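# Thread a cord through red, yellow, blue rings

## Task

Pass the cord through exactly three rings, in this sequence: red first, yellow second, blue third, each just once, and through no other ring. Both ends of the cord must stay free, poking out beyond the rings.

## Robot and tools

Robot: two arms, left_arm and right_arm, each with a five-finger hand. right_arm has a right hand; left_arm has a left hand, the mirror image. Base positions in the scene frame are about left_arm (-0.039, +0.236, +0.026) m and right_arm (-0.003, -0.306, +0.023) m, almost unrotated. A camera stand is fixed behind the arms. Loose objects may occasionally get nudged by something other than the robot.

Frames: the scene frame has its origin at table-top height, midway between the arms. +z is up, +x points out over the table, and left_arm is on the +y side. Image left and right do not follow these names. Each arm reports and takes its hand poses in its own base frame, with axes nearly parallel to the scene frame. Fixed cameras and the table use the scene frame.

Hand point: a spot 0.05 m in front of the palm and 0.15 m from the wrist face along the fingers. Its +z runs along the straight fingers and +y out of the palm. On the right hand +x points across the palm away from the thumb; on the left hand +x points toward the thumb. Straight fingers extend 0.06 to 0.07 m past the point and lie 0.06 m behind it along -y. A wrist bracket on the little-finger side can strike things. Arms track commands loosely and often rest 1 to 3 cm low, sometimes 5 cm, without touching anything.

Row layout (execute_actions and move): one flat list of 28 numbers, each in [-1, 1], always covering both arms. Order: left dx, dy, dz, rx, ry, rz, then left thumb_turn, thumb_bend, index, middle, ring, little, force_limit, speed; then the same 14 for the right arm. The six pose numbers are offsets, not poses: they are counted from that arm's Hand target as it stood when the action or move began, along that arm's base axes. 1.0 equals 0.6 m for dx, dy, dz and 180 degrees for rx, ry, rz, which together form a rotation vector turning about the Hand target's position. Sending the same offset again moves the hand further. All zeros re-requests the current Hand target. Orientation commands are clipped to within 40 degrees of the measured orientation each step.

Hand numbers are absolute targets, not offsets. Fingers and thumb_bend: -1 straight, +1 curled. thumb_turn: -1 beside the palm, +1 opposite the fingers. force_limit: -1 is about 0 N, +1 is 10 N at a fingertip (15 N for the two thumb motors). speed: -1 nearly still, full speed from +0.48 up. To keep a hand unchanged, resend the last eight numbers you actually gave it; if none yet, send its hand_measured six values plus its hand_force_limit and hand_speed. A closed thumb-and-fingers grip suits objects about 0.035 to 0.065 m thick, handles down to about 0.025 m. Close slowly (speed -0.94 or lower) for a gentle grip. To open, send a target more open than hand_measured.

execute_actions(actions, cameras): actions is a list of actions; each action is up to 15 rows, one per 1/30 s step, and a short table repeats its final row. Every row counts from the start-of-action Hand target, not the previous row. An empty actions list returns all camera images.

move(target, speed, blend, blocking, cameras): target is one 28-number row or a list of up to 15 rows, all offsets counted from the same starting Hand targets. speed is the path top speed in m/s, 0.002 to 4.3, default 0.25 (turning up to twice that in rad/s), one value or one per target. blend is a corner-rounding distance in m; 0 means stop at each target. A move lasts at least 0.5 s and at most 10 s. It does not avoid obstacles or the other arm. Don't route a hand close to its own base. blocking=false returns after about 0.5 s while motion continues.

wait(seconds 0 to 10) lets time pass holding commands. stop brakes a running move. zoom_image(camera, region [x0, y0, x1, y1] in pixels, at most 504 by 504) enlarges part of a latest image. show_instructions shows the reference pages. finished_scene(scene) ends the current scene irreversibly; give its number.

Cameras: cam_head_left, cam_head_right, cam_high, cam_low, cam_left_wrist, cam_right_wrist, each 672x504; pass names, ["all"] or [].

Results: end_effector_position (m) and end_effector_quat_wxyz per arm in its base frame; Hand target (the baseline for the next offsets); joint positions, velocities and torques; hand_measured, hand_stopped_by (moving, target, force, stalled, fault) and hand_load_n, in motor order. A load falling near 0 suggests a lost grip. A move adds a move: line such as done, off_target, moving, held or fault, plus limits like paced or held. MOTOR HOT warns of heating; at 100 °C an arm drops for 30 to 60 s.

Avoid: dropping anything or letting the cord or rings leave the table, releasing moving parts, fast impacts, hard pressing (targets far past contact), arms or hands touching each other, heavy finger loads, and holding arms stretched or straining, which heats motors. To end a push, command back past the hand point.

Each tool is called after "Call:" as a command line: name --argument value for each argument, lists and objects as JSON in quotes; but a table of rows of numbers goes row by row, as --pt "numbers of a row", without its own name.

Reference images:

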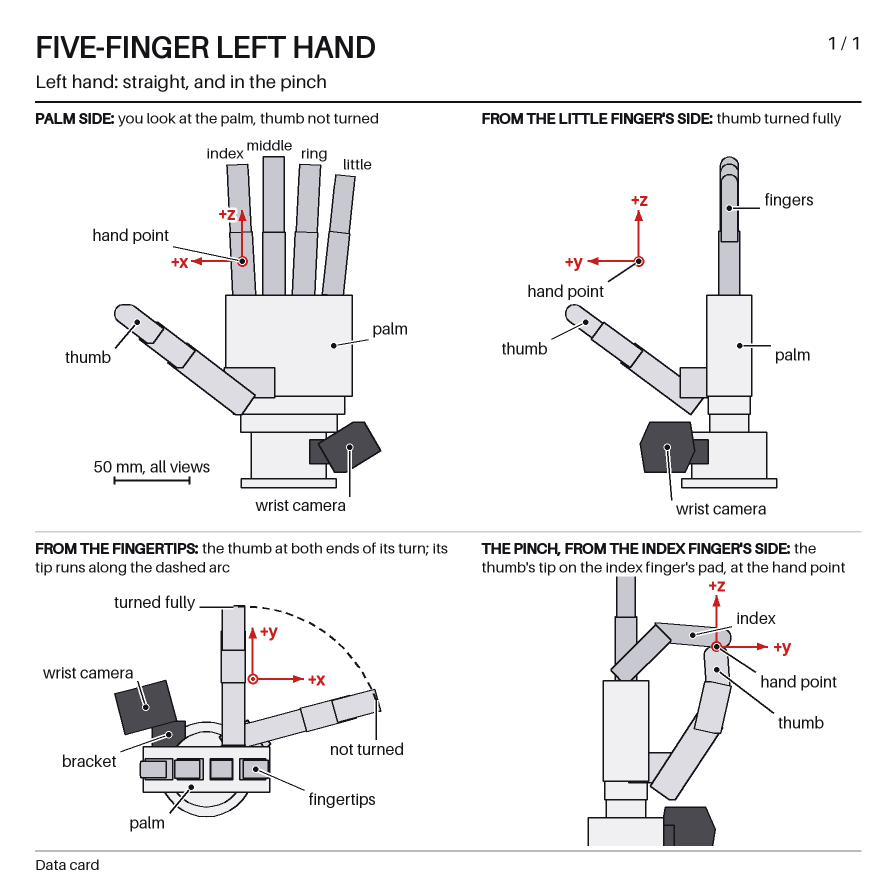

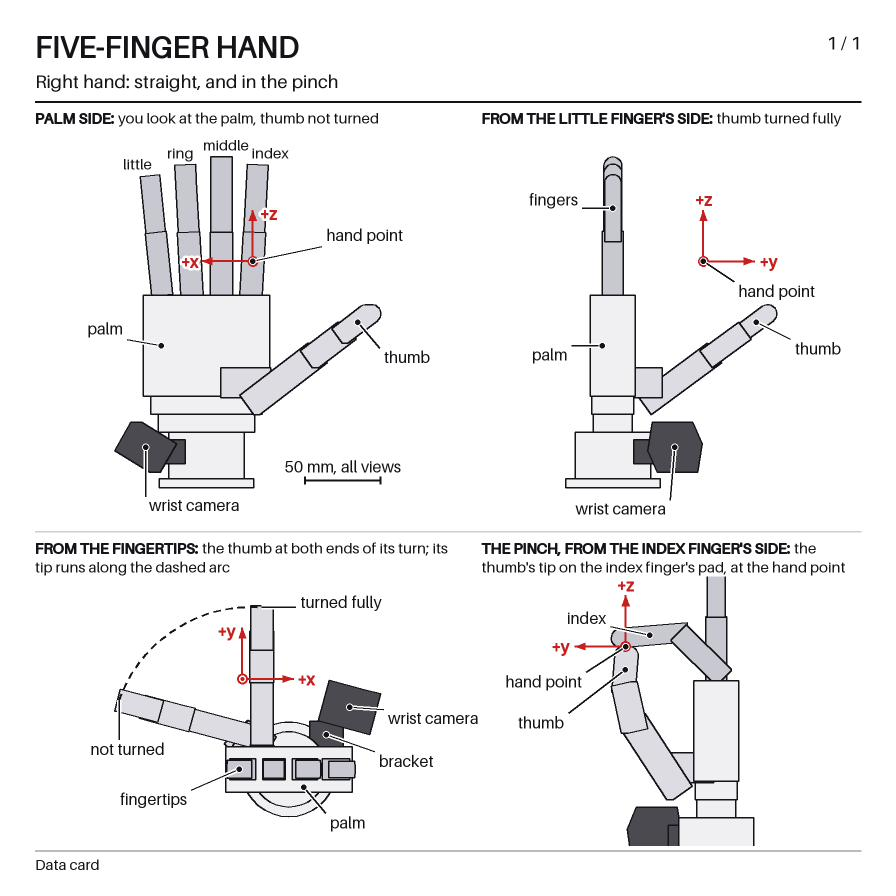

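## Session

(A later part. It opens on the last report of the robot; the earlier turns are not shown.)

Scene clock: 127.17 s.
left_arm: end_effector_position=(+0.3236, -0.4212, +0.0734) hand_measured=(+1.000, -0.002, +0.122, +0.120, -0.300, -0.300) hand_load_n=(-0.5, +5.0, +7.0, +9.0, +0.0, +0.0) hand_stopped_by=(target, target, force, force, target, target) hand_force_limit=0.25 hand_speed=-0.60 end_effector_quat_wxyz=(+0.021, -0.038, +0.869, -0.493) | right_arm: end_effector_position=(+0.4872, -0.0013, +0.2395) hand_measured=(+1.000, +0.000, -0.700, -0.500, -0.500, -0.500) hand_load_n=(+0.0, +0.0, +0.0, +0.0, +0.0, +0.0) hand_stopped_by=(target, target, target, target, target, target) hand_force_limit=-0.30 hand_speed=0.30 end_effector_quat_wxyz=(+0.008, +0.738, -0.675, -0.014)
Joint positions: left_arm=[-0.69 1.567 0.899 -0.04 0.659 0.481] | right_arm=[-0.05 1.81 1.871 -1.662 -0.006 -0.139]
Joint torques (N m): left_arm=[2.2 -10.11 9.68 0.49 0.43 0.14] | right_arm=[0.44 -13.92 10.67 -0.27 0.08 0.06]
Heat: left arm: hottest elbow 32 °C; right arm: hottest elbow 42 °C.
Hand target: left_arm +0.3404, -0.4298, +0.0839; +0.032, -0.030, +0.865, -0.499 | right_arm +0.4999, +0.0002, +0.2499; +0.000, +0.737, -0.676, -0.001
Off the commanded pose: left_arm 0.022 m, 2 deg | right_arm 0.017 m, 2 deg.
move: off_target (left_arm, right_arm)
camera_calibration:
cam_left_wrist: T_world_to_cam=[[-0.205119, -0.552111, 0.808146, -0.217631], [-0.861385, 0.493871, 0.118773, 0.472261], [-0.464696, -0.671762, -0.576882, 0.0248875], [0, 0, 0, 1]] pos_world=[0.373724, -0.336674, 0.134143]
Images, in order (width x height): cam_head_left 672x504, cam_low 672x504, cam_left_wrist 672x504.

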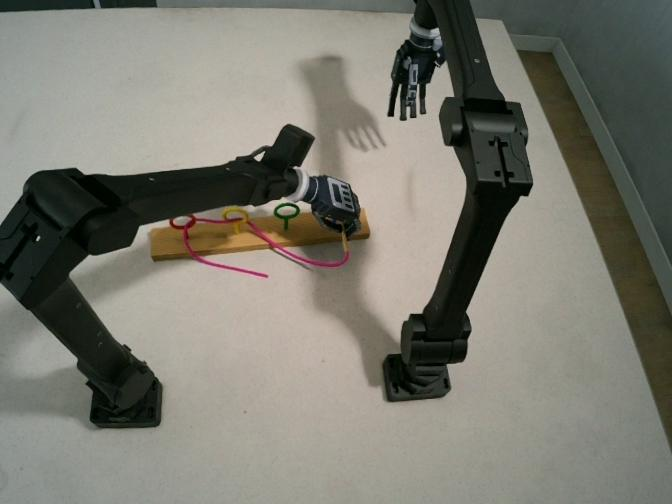

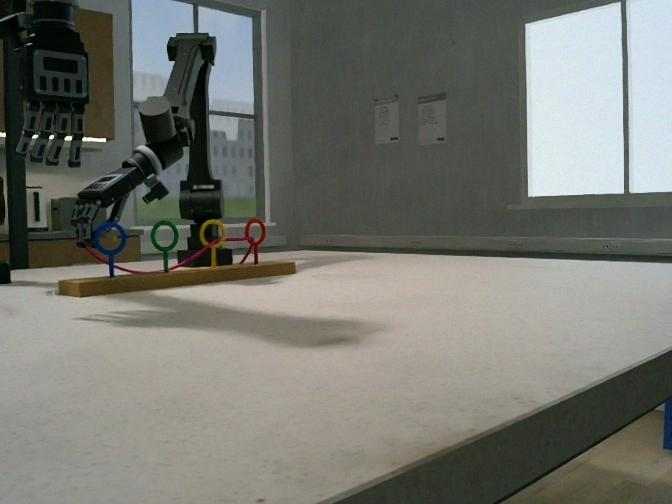

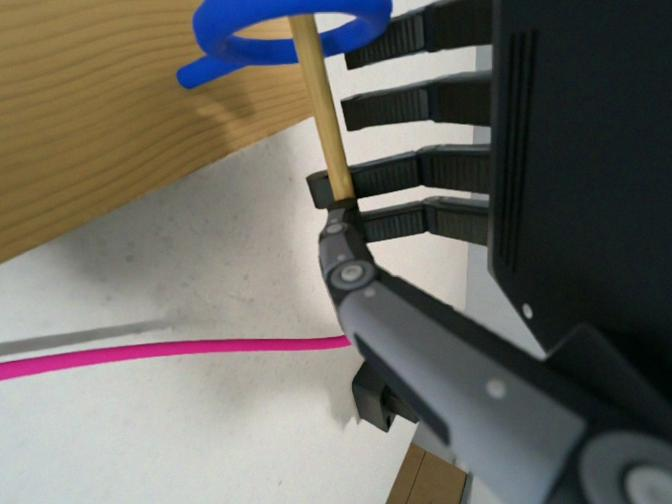

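Call:
move --target '[0.0742,0.005,0,0,0,0,1,0,0.45,0.42,-0.3,-0.3,0.25,-0.6,0,0,0,0,0,0,1,0,-0.7,-0.5,-0.5,-0.5,-0.3,0.3]' --speed 0.06 --cameras '["cam_head_left","cam_low","cam_left_wrist","cam_high"]'

Call:
zoom_image --camera "cam_low" --region '[75, 208, 155, 278]'

Call:
zoom_image --camera "cam_head_left" --region '[280, 180, 380, 280]'

Scene clock: 133.57 s.
left_arm: end_effector_position=(+0.3634, -0.4201, +0.0739) hand_measured=(+1.000, -0.002, +0.122, +0.120, -0.300, -0.300) hand_load_n=(+0.0, +5.0, +6.5, +9.0, +0.0, +0.0) hand_stopped_by=(target, target, force, force, target, target) hand_force_limit=0.25 hand_speed=-0.60 end_effector_quat_wxyz=(+0.016, -0.038, +0.869, -0.493) | right_arm: end_effector_position=(+0.4872, -0.0013, +0.2395) hand_measured=(+1.000, +0.000, -0.700, -0.500, -0.500, -0.500) hand_load_n=(+0.0, +0.0, +0.0, +0.0, +0.0, +0.0) hand_stopped_by=(target, target, target, target, target, target) hand_force_limit=-0.30 hand_speed=0.30 end_effector_quat_wxyz=(+0.008, +0.738, -0.675, -0.014)
Joint positions: left_arm=[-0.632 1.641 1 -0.102 0.71 0.528] | right_arm=[-0.05 1.81 1.871 -1.662 -0.006 -0.139]
Joint velocities: left_arm=[-0.044 -0.015 -0.007 -0.022 -0.007 -0.037] | right_arm=[within noise]
Joint torques (N m): left_arm=[2.55 -11.05 9.96 0.5 0.3 0.19] | right_arm=[-0.15 -14.21 10.81 -0.42 0.05 0.09]
Heat: left arm: hottest elbow 31 °C; right arm: hottest elbow 43 °C.
Hand target: left_arm +0.3850, -0.4268, +0.0839; +0.032, -0.030, +0.865, -0.499 | right_arm +0.4999, +0.0002, +0.2499; +0.000, +0.737, -0.676, -0.001
Off the commanded pose: left_arm 0.025 m, 2 deg | right_arm 0.017 m, 2 deg.
move: off_target (left_arm, right_arm)
camera_calibration:
cam_left_wrist: T_world_to_cam=[[-0.200665, -0.549554, 0.811002, -0.210006], [-0.857713, 0.498549, 0.125606, 0.506045], [-0.473351, -0.670402, -0.571401, 0.0477691], [0, 0, 0, 1]] pos_world=[0.414512, -0.335674, 0.134048]
Images, in order (width x height): cam_head_left 672x504, cam_high 672x504, cam_low 672x504, cam_left_wrist 672x504.

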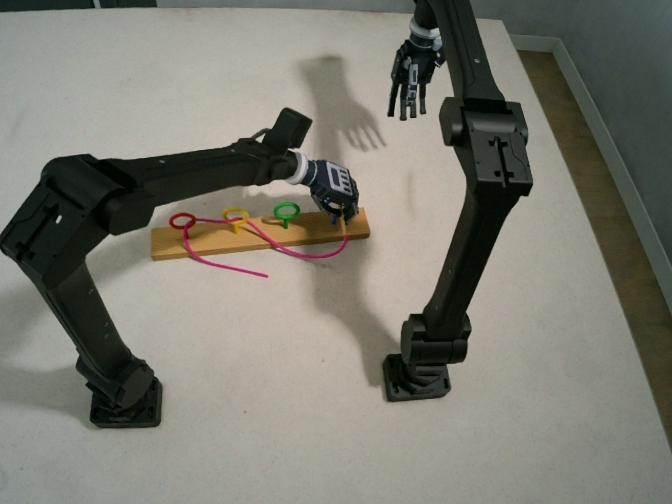

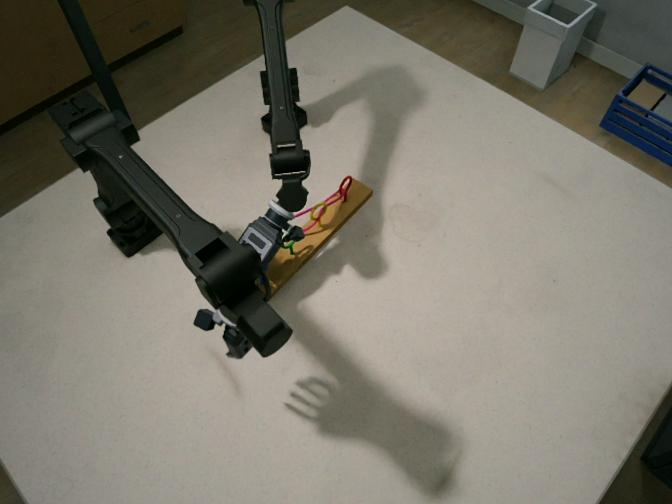

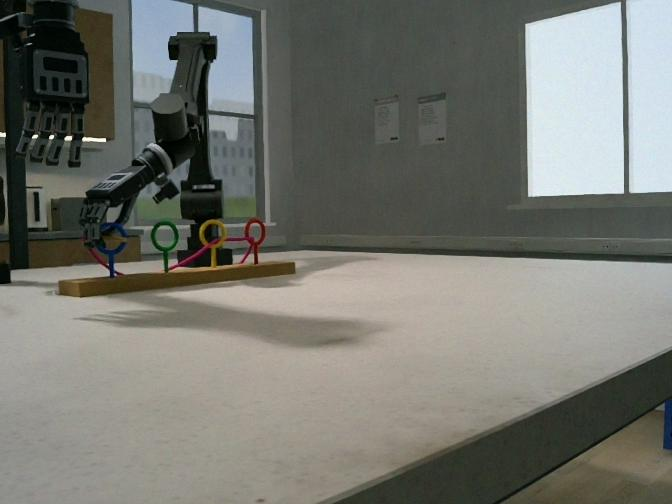

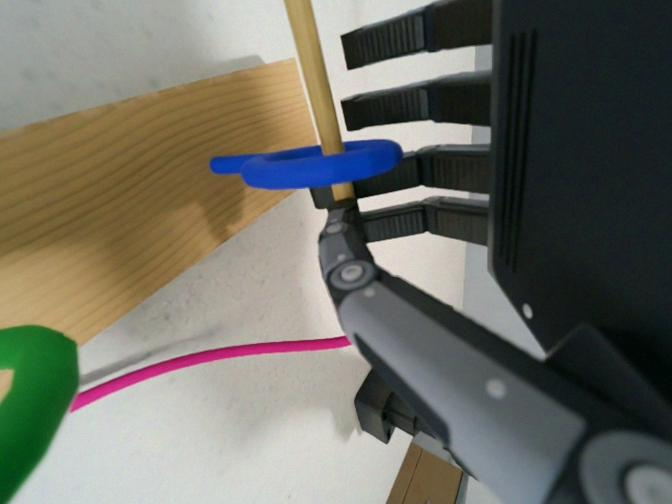

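Scaled by 6.300 from the camera's 672x504 image, which has a finer 960x720 frame.

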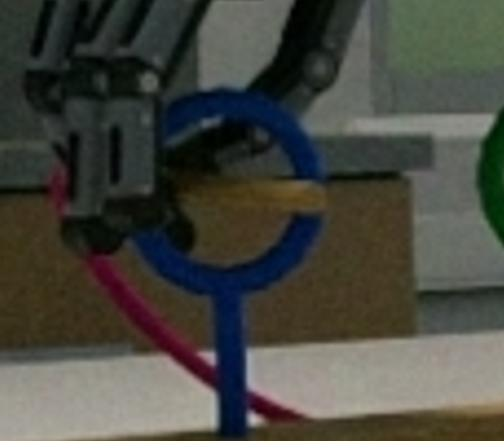

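Scaled by 5.040 from the camera's 672x504 image, which has a finer 960x720 frame.

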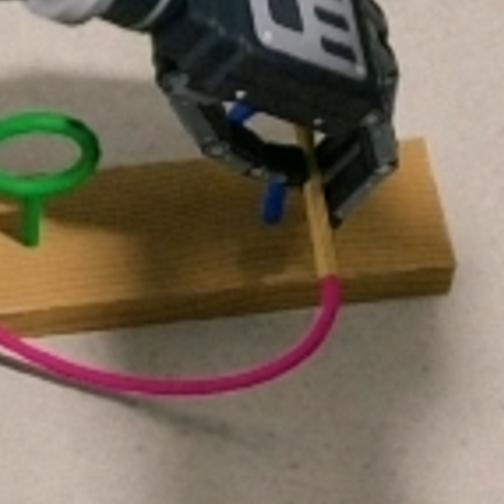

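Call:
move --target '[0,0,0,0,0,0,1,0,0.45,0.42,-0.3,-0.3,0.25,-0.6,-0.0167,0.225,-0.2833,0,0,0,1,0,-0.7,-0.5,-0.5,-0.5,-0.3,0.3]' --speed 0.15 --cameras '["cam_head_left","cam_low","cam_right_wrist","cam_high","cam_left_wrist"]'

Call:
zoom_image --camera "cam_low" --region '[50, 180, 190, 300]'

Scene clock: 143.70 s.
left_arm: end_effector_position=(+0.3636, -0.4202, +0.0741) hand_measured=(+1.000, -0.002, +0.122, +0.120, -0.300, -0.300) hand_load_n=(-0.5, +5.0, +7.0, +9.0, +0.0, +0.0) hand_stopped_by=(target, target, force, force, target, target) hand_force_limit=0.25 hand_speed=-0.60 end_effector_quat_wxyz=(+0.016, -0.038, +0.869, -0.493) | right_arm: end_effector_position=(+0.4891, +0.1348, +0.0851) hand_measured=(+1.000, +0.000, -0.700, -0.500, -0.500, -0.500) hand_load_n=(+0.0, +0.0, +0.0, +0.0, +0.0, +0.0) hand_stopped_by=(target, target, target, target, target, target) hand_force_limit=-0.30 hand_speed=0.30 end_effector_quat_wxyz=(-0.002, +0.740, -0.673, -0.002)
Joint positions: left_arm=[-0.632 1.641 1.001 -0.102 0.71 0.529] | right_arm=[0.195 1.873 1.558 -1.255 -0.005 0.101]
Joint torques (N m): left_arm=[2.55 -11.11 10.04 0.55 0.3 0.19] | right_arm=[-0.21 -15.5 6.17 0.27 0.06 0.06]
Heat: left arm: hottest elbow 31 °C; right arm: hottest elbow 42 °C.
Hand target: left_arm +0.3851, -0.4269, +0.0841; +0.032, -0.030, +0.865, -0.499 | right_arm +0.4899, +0.1351, +0.0801; +0.000, +0.737, -0.676, -0.001
Off the commanded pose: left_arm 0.024 m, 2 deg | right_arm 0.005 m, 1 deg.
move: off_target (left_arm)
camera_calibration:
cam_left_wrist: T_world_to_cam=[[-0.201673, -0.549317, 0.810913, -0.209692], [-0.857634, 0.498919, 0.124677, 0.506373], [-0.473067, -0.670322, -0.571731, 0.0478172], [0, 0, 0, 1]] pos_world=[0.414614, -0.335774, 0.134247]
cam_right_wrist: T_world_to_cam=[[-0.946729, -0.320269, -0.0336309, 0.516087], [-0.290027, 0.802593, 0.521276, -0.0100931], [-0.139957, 0.503261, -0.852725, 0.184264], [0, 0, 0, 1]] pos_world=[0.511456, 0.0806544, 0.179745]
Images, in order (width x height): cam_head_left 672x504, cam_high 672x504, cam_low 672x504, cam_left_wrist 672x504, cam_right_wrist 672x504.

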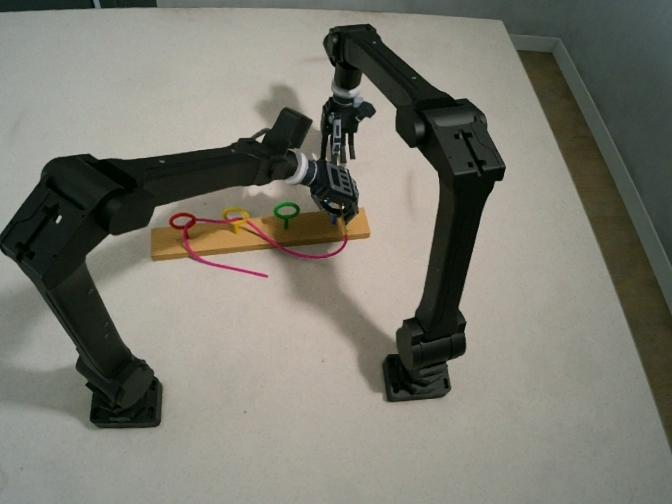

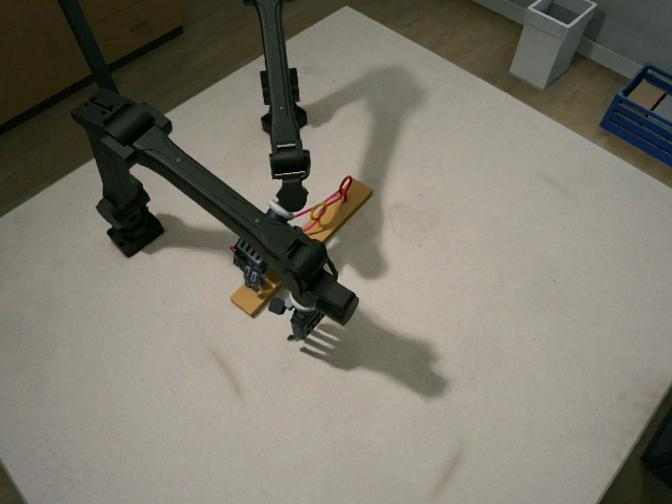

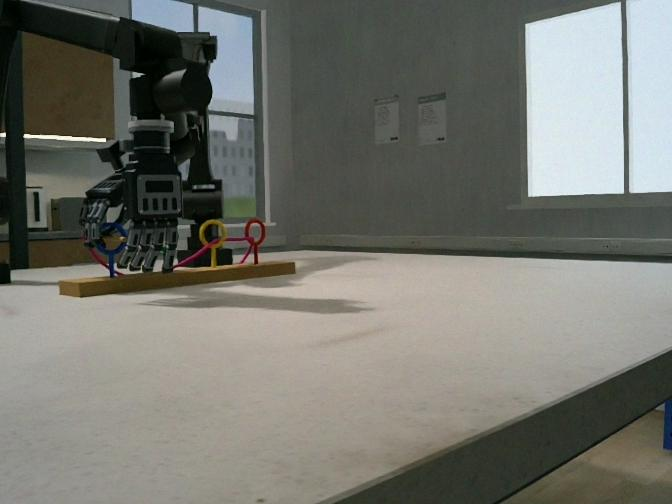

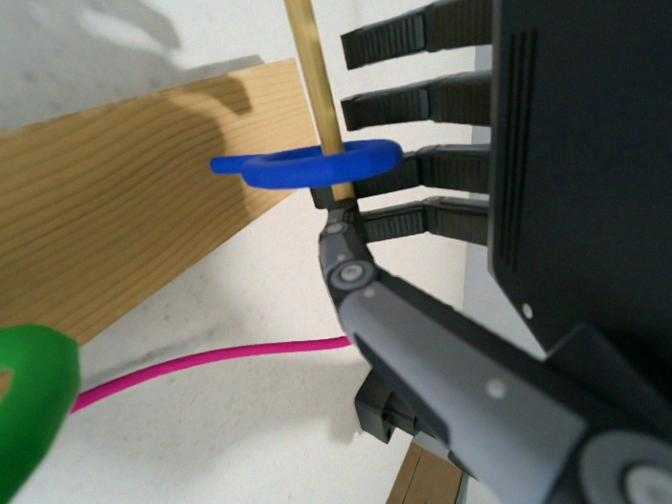

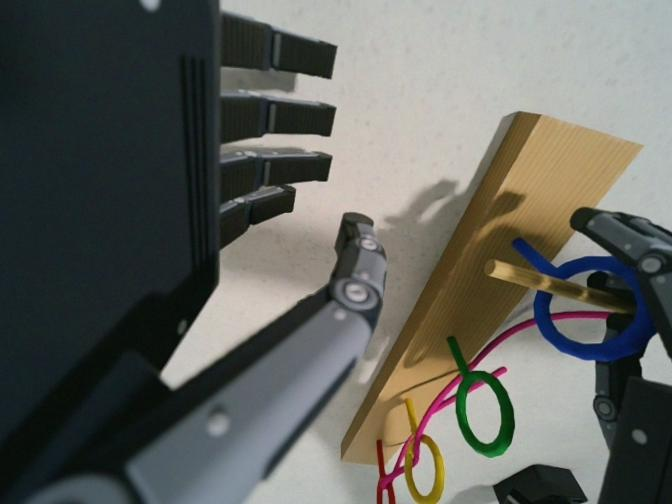

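Scaled by 3.600 from the camera's 672x504 image, which has a finer 960x720 frame.

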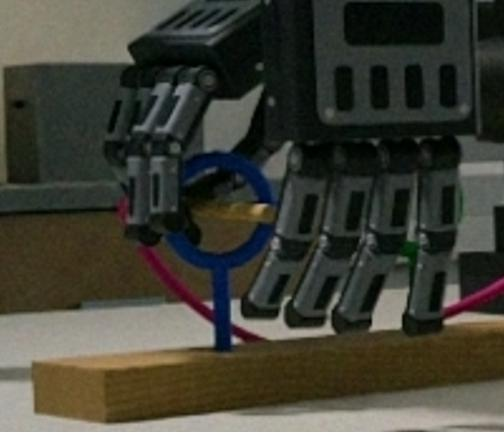

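Call:
move --target '[0,0,0,0,0,0,1,0,0.45,0.42,-0.3,-0.3,0.25,-0.6,-0.0833,0.005,-0.0083,0,0,0,1,0,-0.7,-0.5,-0.5,-0.5,-0.3,0.3]' --speed 0.1 --cameras '["cam_low","cam_right_wrist"]'

Call:
zoom_image --camera "cam_right_wrist" --region '[220, 130, 480, 330]'

Scene clock: 150.33 s.
left_arm: end_effector_position=(+0.3636, -0.4202, +0.0741) hand_measured=(+1.000, -0.002, +0.122, +0.120, -0.300, -0.300) hand_load_n=(-0.5, +4.5, +6.5, +9.0, -0.5, +0.0) hand_stopped_by=(target, target, force, force, target, target) hand_force_limit=0.25 hand_speed=-0.60 end_effector_quat_wxyz=(+0.016, -0.038, +0.869, -0.493) | right_arm: end_effector_position=(+0.4405, +0.1358, +0.0731) hand_measured=(+1.000, +0.000, -0.700, -0.500, -0.500, -0.500) hand_load_n=(-0.5, +0.0, +0.0, +0.0, +0.0, +0.0) hand_stopped_by=(target, target, target, target, target, target) hand_force_limit=-0.30 hand_speed=0.30 end_effector_quat_wxyz=(+0.004, +0.738, -0.675, -0.006)
Joint positions: left_arm=[-0.632 1.641 1.001 -0.102 0.71 0.529] | right_arm=[0.215 1.778 1.383 -1.189 -0.005 0.126]
Joint torques (N m): left_arm=[2.49 -11.11 10.03 0.54 0.3 0.19] | right_arm=[0.26 -15.33 5.74 0.23 0.03 0.07]
Heat: left arm: hottest elbow 31 °C; right arm: hottest elbow 41 °C.
Hand target: left_arm +0.3851, -0.4269, +0.0841; +0.032, -0.030, +0.865, -0.499 | right_arm +0.4401, +0.1381, +0.0750; +0.000, +0.737, -0.676, +0.000
Off the commanded pose: left_arm 0.025 m, 2 deg | right_arm 0.003 m, 1 deg.
move: off_target (left_arm)
camera_calibration:
cam_right_wrist: T_world_to_cam=[[-0.948683, -0.31561, -0.019756, 0.469108], [-0.278954, 0.805801, 0.522369, -0.0241574], [-0.148946, 0.501073, -0.852491, 0.17097], [0, 0, 0, 1]] pos_world=[0.463761, 0.0818528, 0.167637]
Images, in order (width x height): cam_low 672x504, cam_right_wrist 672x504.

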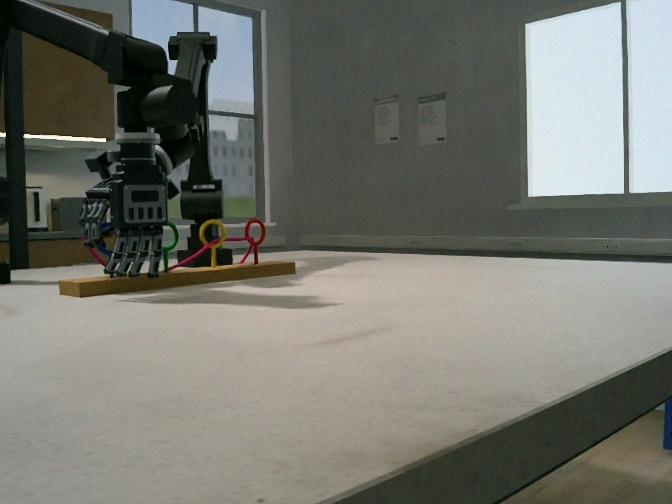

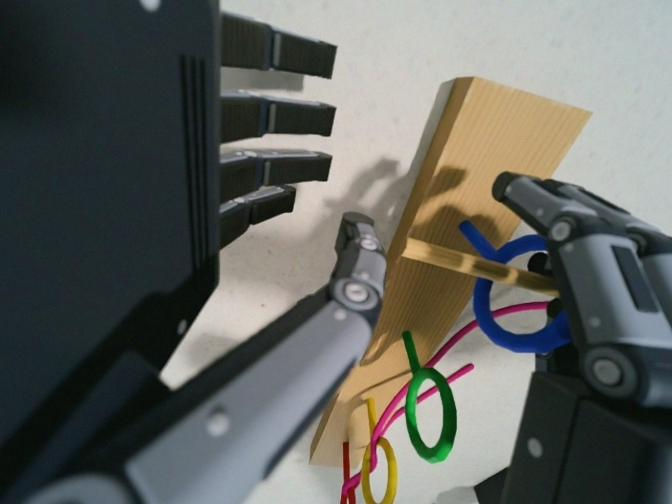

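Scaled by 1.938 from the camera's 672x504 image, which has a finer 960x720 frame.

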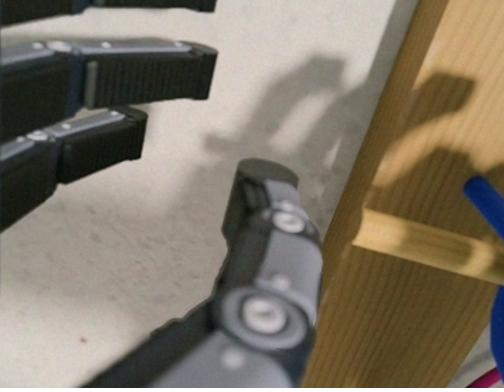

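Call:
move --pt "0 0 0 0 0 0 1 0 0.45 0.42 -0.3 -0.3 0.25 -0.6 0 -0.0022 0.0117 0 0 0 1 0 -0.7 -0.5 -0.5 -0.5 -0.3 0.3" --pt "0 0 0 0 0 0 1 0 0.45 0.42 -0.3 -0.3 0.25 -0.6 -0.0333 -0.0022 0.0117 0 0 0 1 0 -0.7 -0.5 -0.5 -0.5 -0.3 0.3" --speed 0.05 --cameras '["cam_low","cam_right_wrist"]'

Call:
zoom_image --camera "cam_right_wrist" --region '[220, 130, 480, 330]'

Call:
zoom_image --camera "cam_low" --region '[60, 200, 180, 290]'

Scene clock: 155.43 s.
left_arm: end_effector_position=(+0.3636, -0.4202, +0.0741) hand_measured=(+1.000, -0.002, +0.122, +0.120, -0.300, -0.300) hand_load_n=(-0.5, +5.0, +6.5, +9.0, +0.0, +0.0) hand_stopped_by=(target, target, force, force, target, target) hand_force_limit=0.25 hand_speed=-0.60 end_effector_quat_wxyz=(+0.016, -0.038, +0.869, -0.493) | right_arm: end_effector_position=(+0.4209, +0.1334, +0.0788) hand_measured=(+1.000, +0.000, -0.700, -0.500, -0.500, -0.500) hand_load_n=(+0.0, +0.0, +0.0, +0.0, +0.0, +0.0) hand_stopped_by=(target, target, target, target, target, target) hand_force_limit=-0.30 hand_speed=0.30 end_effector_quat_wxyz=(+0.006, +0.737, -0.676, -0.007)
Joint positions: left_arm=[-0.632 1.641 1.001 -0.102 0.71 0.529] | right_arm=[0.219 1.727 1.329 -1.189 -0.005 0.132]
Joint torques (N m): left_arm=[2.55 -11.11 10.02 0.54 0.3 0.18] | right_arm=[0.79 -14.33 5.59 0.31 0.05 0.05]
Heat: left arm: hottest elbow 31 °C; right arm: hottest elbow 40 °C.
Hand target: left_arm +0.3851, -0.4269, +0.0841; +0.032, -0.030, +0.865, -0.499 | right_arm +0.4202, +0.1368, +0.0820; +0.000, +0.737, -0.676, +0.000
Off the commanded pose: left_arm 0.025 m, 2 deg | right_arm 0.005 m, 1 deg.
move: off_target (left_arm)
camera_calibration:
cam_right_wrist: T_world_to_cam=[[-0.949584, -0.313109, -0.0159096, 0.449722], [-0.274847, 0.806982, 0.522723, -0.0325917], [-0.150831, 0.500742, -0.852354, 0.174862], [0, 0, 0, 1]] pos_world=[0.444465, 0.0795524, 0.173235]
Images, in order (width x height): cam_low 672x504, cam_right_wrist 672x504.

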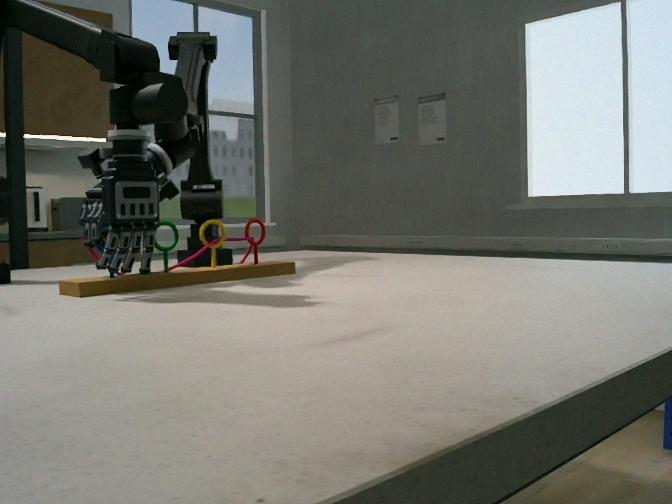

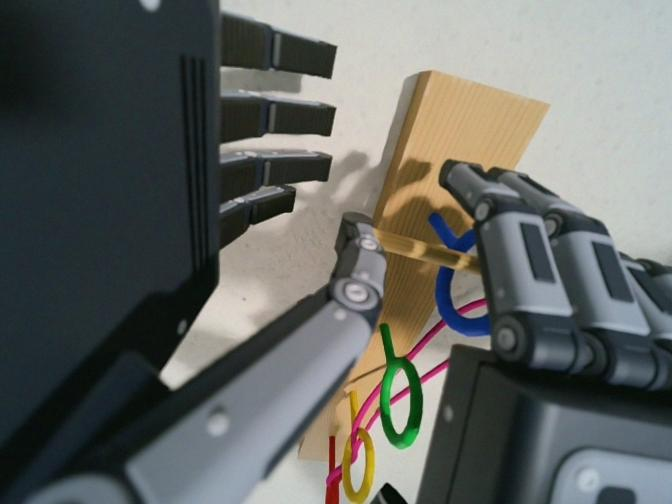

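Scaled by 1.938 from the camera's 672x504 image, which has a finer 960x720 frame.

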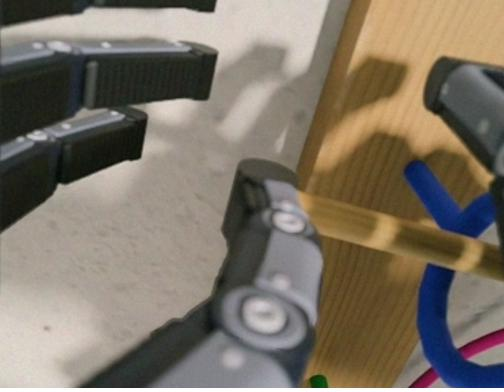

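Scaled by 4.200 from the camera's 672x504 image, which has a finer 960x720 frame.

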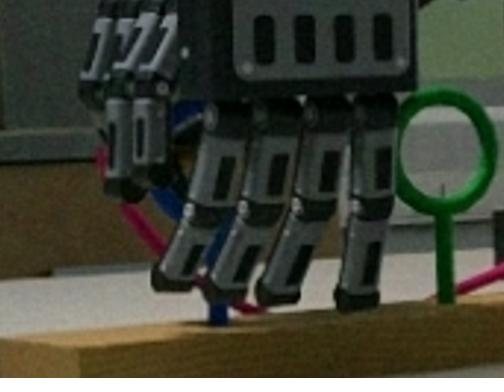

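Call:
move --target '[0,0,0,0,0,0,1,0,0.45,0.42,-0.3,-0.3,0.25,-0.6,-0.025,0,0,0,0,0,1,0,-0.7,-0.5,-0.5,-0.5,-0.3,0.3]' --speed 0.05 --cameras '["cam_low","cam_right_wrist"]'

Call:
zoom_image --camera "cam_right_wrist" --region '[220, 130, 480, 330]'

Call:
zoom_image --camera "cam_low" --region '[60, 200, 180, 290]'

Scene clock: 158.20 s.
left_arm: end_effector_position=(+0.3636, -0.4202, +0.0741) hand_measured=(+1.000, -0.002, +0.122, +0.120, -0.300, -0.300) hand_load_n=(+0.0, +5.0, +6.5, +9.0, +0.0, +0.0) hand_stopped_by=(target, target, force, force, target, target) hand_force_limit=0.25 hand_speed=-0.60 end_effector_quat_wxyz=(+0.016, -0.038, +0.869, -0.493) | right_arm: end_effector_position=(+0.4059, +0.1337, +0.0790) hand_measured=(+1.000, +0.000, -0.700, -0.500, -0.500, -0.500) hand_load_n=(+0.0, +0.0, +0.0, +0.0, +0.0, +0.0) hand_stopped_by=(target, target, target, target, target, target) hand_force_limit=-0.30 hand_speed=0.30 end_effector_quat_wxyz=(+0.005, +0.737, -0.676, -0.007)
Joint positions: left_arm=[-0.632 1.641 1.001 -0.102 0.71 0.529] | right_arm=[0.226 1.692 1.282 -1.177 -0.005 0.139]
Joint torques (N m): left_arm=[2.55 -11.11 10.06 0.55 0.3 0.18] | right_arm=[0.44 -13.98 5.65 0.17 0.03 0.05]
Heat: left arm: hottest elbow 31 °C; right arm: hottest elbow 39 °C.
Hand target: left_arm +0.3851, -0.4269, +0.0841; +0.032, -0.030, +0.865, -0.499 | right_arm +0.4050, +0.1367, +0.0819; +0.000, +0.737, -0.676, -0.001
Off the commanded pose: left_arm 0.025 m, 2 deg | right_arm 0.004 m, 1 deg.
move: off_target (left_arm)
camera_calibration:
cam_right_wrist: T_world_to_cam=[[-0.949453, -0.313489, -0.016228, 0.435477], [-0.275354, 0.806902, 0.522579, -0.0367589], [-0.150729, 0.500633, -0.852436, 0.172633], [0, 0, 0, 1]] pos_world=[0.429364, 0.0797524, 0.173435]
Images, in order (width x height): cam_low 672x504, cam_right_wrist 672x504.

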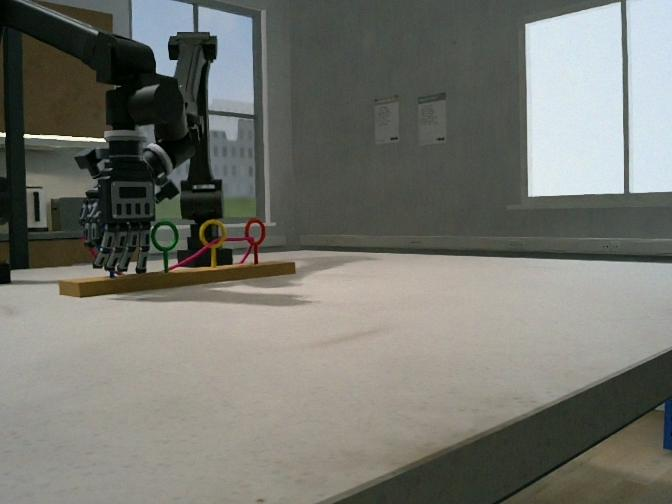

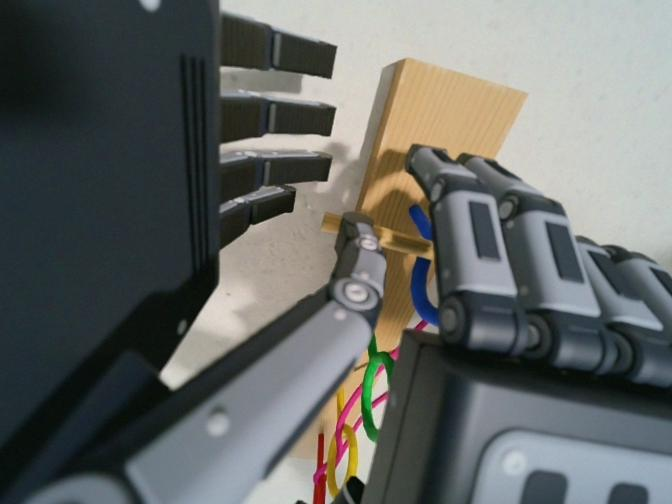

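Scaled by 1.938 from the camera's 672x504 image, which has a finer 960x720 frame.

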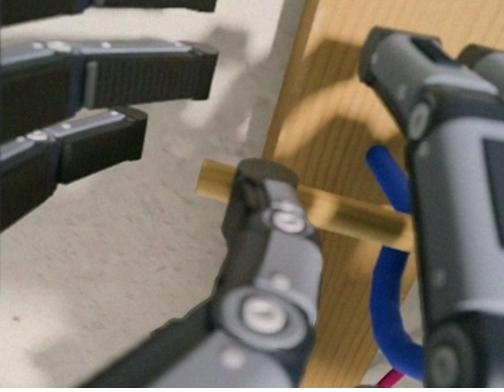

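Scaled by 4.200 from the camera's 672x504 image, which has a finer 960x720 frame.

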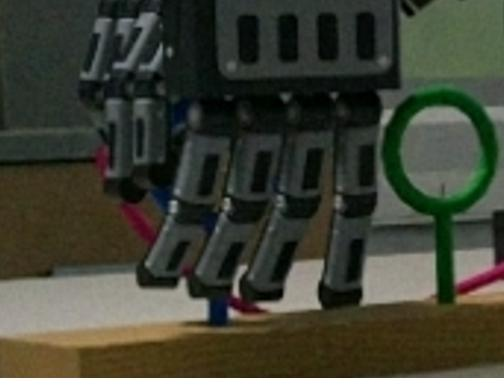

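Call:
move --target '[0,0,0,0,0,0,1,0,0.45,0.42,-0.3,-0.3,0.25,-0.6,0,0,0,0,0,0,1,0,0.45,0.42,-0.5,-0.5,-0.3,-0.8]' --speed 0.05 --cameras '["cam_low","cam_right_wrist","cam_left_wrist"]'

Call:
zoom_image --camera "cam_right_wrist" --region '[220, 130, 480, 330]'

Scene clock: 161.03 s.
left_arm: end_effector_position=(+0.3639, -0.4206, +0.0748) hand_measured=(+1.000, -0.002, +0.122, +0.120, -0.300, -0.300) hand_load_n=(+0.0, +4.0, +7.5, +8.5, +0.0, +0.0) hand_stopped_by=(target, target, force, force, target, target) hand_force_limit=0.25 hand_speed=-0.60 end_effector_quat_wxyz=(+0.017, -0.036, +0.868, -0.494) | right_arm: end_effector_position=(+0.4064, +0.1337, +0.0783) hand_measured=(+1.000, +0.000, +0.148, +0.236, -0.500, -0.500) hand_load_n=(-1.0, +1.5, +4.5, +10.5, +0.0, +0.0) hand_stopped_by=(target, target, force, force, target, target) hand_force_limit=-0.30 hand_speed=-0.80 end_effector_quat_wxyz=(+0.005, +0.736, -0.677, -0.006)
Joint positions: left_arm=[-0.632 1.641 1.002 -0.102 0.712 0.531] | right_arm=[0.226 1.692 1.28 -1.174 -0.004 0.141]
Joint torques (N m): left_arm=[2.55 -11.11 9.94 0.55 0.23 0.16] | right_arm=[0.5 -13.74 5.85 0.05 -0.02 0.06]
Heat: left arm: hottest elbow 31 °C; right arm: hottest elbow 39 °C.
Hand target: left_arm +0.3851, -0.4269, +0.0841; +0.032, -0.030, +0.865, -0.499 | right_arm +0.4050, +0.1367, +0.0820; +0.000, +0.737, -0.676, -0.001
Off the commanded pose: left_arm 0.024 m, 2 deg | right_arm 0.005 m, 1 deg.
move: off_target (left_arm)
camera_calibration:
cam_left_wrist: T_world_to_cam=[[-0.204971, -0.547349, 0.811416, -0.208468], [-0.856696, 0.501256, 0.121718, 0.507766], [-0.473349, -0.670188, -0.571654, 0.0482709], [0, 0, 0, 1]] pos_world=[0.41512, -0.336275, 0.134944]
cam_right_wrist: T_world_to_cam=[[-0.95013, -0.311308, -0.0184208, 0.436095], [-0.274751, 0.807685, 0.521687, -0.0366639], [-0.147527, 0.500732, -0.852938, 0.170792], [0, 0, 0, 1]] pos_world=[0.42947, 0.0798521, 0.172835]
Images, in order (width x height): cam_low 672x504, cam_left_wrist 672x504, cam_right_wrist 672x504.

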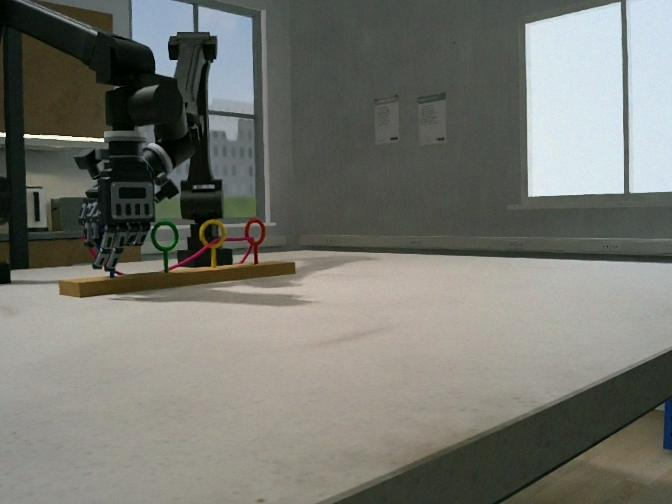

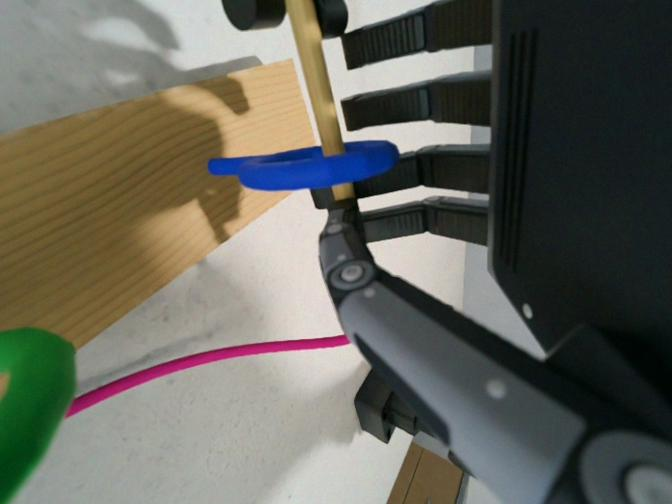

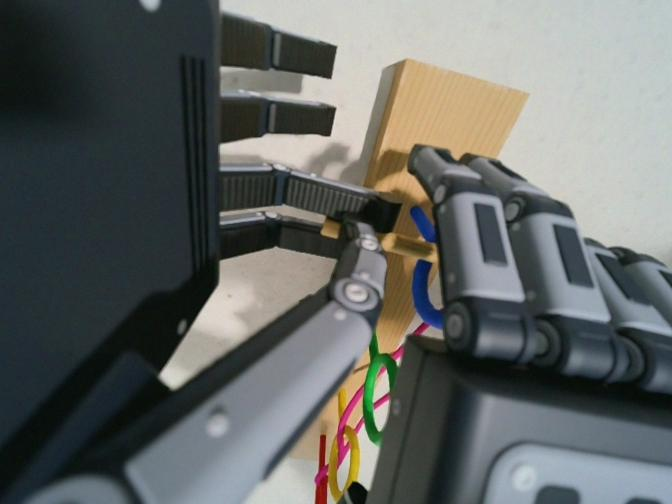

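Scaled by 1.938 from the camera's 672x504 image, which has a finer 960x720 frame.

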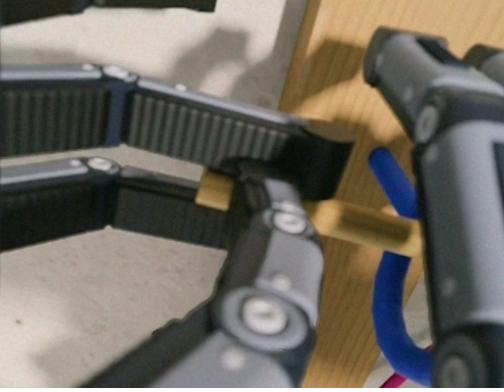

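Call:
move --target '[0,0,0,0,0,0,1,0,0.45,0.42,-0.3,-0.3,0.25,-0.6,0,0,0,0,0,0,1,0,0.6,0.42,-0.5,-0.5,0.4,-0.85]' --speed 0.05

Scene clock: 162.50 s.
left_arm: end_effector_position=(+0.3639, -0.4206, +0.0748) hand_measured=(+1.000, -0.002, +0.122, +0.120, -0.300, -0.300) hand_load_n=(+0.5, +3.5, +8.5, +8.0, +0.0, +0.0) hand_stopped_by=(target, target, force, force, target, target) hand_force_limit=0.25 hand_speed=-0.60 end_effector_quat_wxyz=(+0.017, -0.036, +0.868, -0.494) | right_arm: end_effector_position=(+0.4065, +0.1340, +0.0783) hand_measured=(+1.000, +0.000, +0.172, +0.236, -0.500, -0.500) hand_load_n=(-2.0, +2.0, +7.5, +9.5, +0.0, +0.0) hand_stopped_by=(target, target, force, force, target, target) hand_force_limit=0.40 hand_speed=-0.85 end_effector_quat_wxyz=(+0.005, +0.735, -0.678, -0.006)
Joint positions: left_arm=[-0.632 1.641 1.002 -0.102 0.712 0.531] | right_arm=[0.226 1.692 1.28 -1.174 -0.004 0.145]
Joint torques (N m): left_arm=[2.55 -10.99 9.94 0.54 0.23 0.16] | right_arm=[0.32 -13.86 5.75 0.01 0 0.04]
Heat: left arm: hottest elbow 31 °C; right arm: hottest elbow 39 °C.
Hand target: left_arm +0.3851, -0.4269, +0.0840; +0.032, -0.030, +0.865, -0.499 | right_arm +0.4050, +0.1367, +0.0820; +0.000, +0.737, -0.676, -0.001
Off the commanded pose: left_arm 0.024 m, 2 deg | right_arm 0.005 m, 1 deg.
move: off_target (left_arm)

Call:
move --target '[0,0,0,0,0,0,1,0,-0.1,-0.1,-0.3,-0.3,0.25,-0.6,0,0,0,0,0,0,1,0,0.6,0.42,-0.5,-0.5,0.4,-0.85]' --speed 0.05 --cameras '["cam_left_wrist","cam_right_wrist"]'

Scene clock: 165.17 s.
left_arm: end_effector_position=(+0.3638, -0.4203, +0.0741) hand_measured=(+1.000, +0.000, -0.100, -0.100, -0.300, -0.300) hand_load_n=(+0.0, +0.0, +0.0, -0.5, +0.0, +0.0) hand_stopped_by=(target, target, target, target, target, target) hand_force_limit=0.25 hand_speed=-0.60 end_effector_quat_wxyz=(+0.016, -0.037, +0.869, -0.494) | right_arm: end_effector_position=(+0.4065, +0.1340, +0.0784) hand_measured=(+1.000, +0.000, +0.172, +0.236, -0.500, -0.500) hand_load_n=(-2.0, +1.5, +5.5, +10.5, +0.0, +0.0) hand_stopped_by=(target, target, force, force, target, target) hand_force_limit=0.40 hand_speed=-0.85 end_effector_quat_wxyz=(+0.005, +0.735, -0.678, -0.006)
Joint positions: left_arm=[-0.632 1.642 1.002 -0.103 0.712 0.531] | right_arm=[0.226 1.691 1.28 -1.174 -0.004 0.145]
Joint torques (N m): left_arm=[2.43 -11.22 9.92 0.59 0.23 0.16] | right_arm=[0.09 -13.86 5.79 0.01 0.01 0]
Heat: left arm: hottest elbow 31 °C; right arm: hottest elbow 38 °C.
Hand target: left_arm +0.3851, -0.4269, +0.0841; +0.032, -0.030, +0.865, -0.499 | right_arm +0.4050, +0.1367, +0.0821; +0.000, +0.737, -0.676, -0.001
Off the commanded pose: left_arm 0.024 m, 2 deg | right_arm 0.005 m, 1 deg.
move: off_target (left_arm)
camera_calibration:
cam_left_wrist: T_world_to_cam=[[-0.203376, -0.548495, 0.811043, -0.208789], [-0.856639, 0.50082, 0.123886, 0.507287], [-0.474138, -0.669576, -0.571717, 0.0485476], [0, 0, 0, 1]] pos_world=[0.415117, -0.336073, 0.134247]
cam_right_wrist: T_world_to_cam=[[-0.951301, -0.307691, -0.0187685, 0.436315], [-0.271857, 0.808694, 0.521639, -0.038189], [-0.145325, 0.501338, -0.85296, 0.169909], [0, 0, 0, 1]] pos_world=[0.429377, 0.0799518, 0.173035]
Images, in order (width x height): cam_left_wrist 672x504, cam_right_wrist 672x504.

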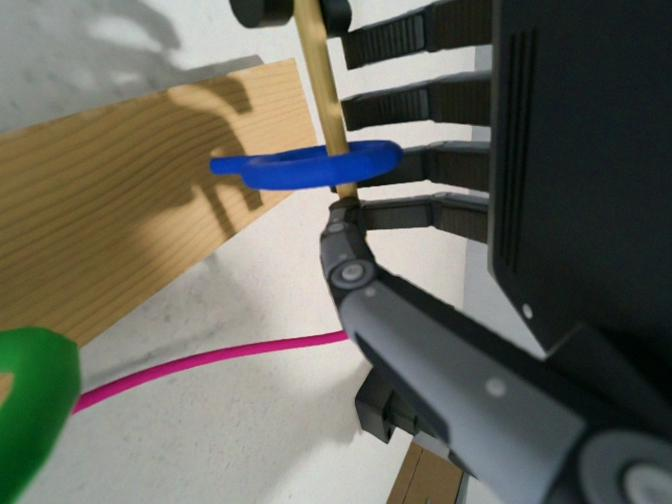

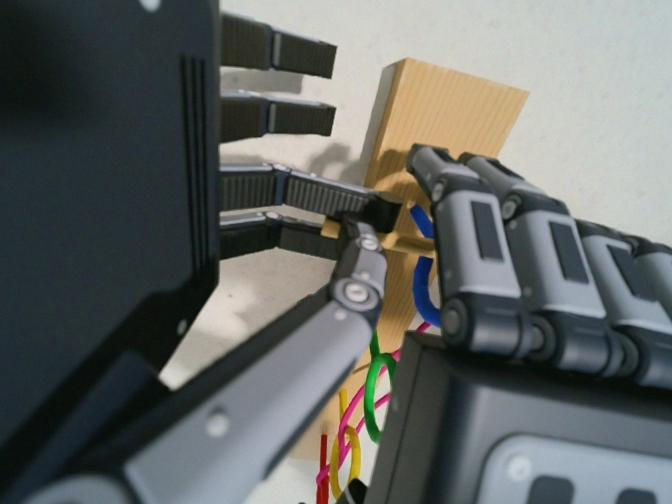

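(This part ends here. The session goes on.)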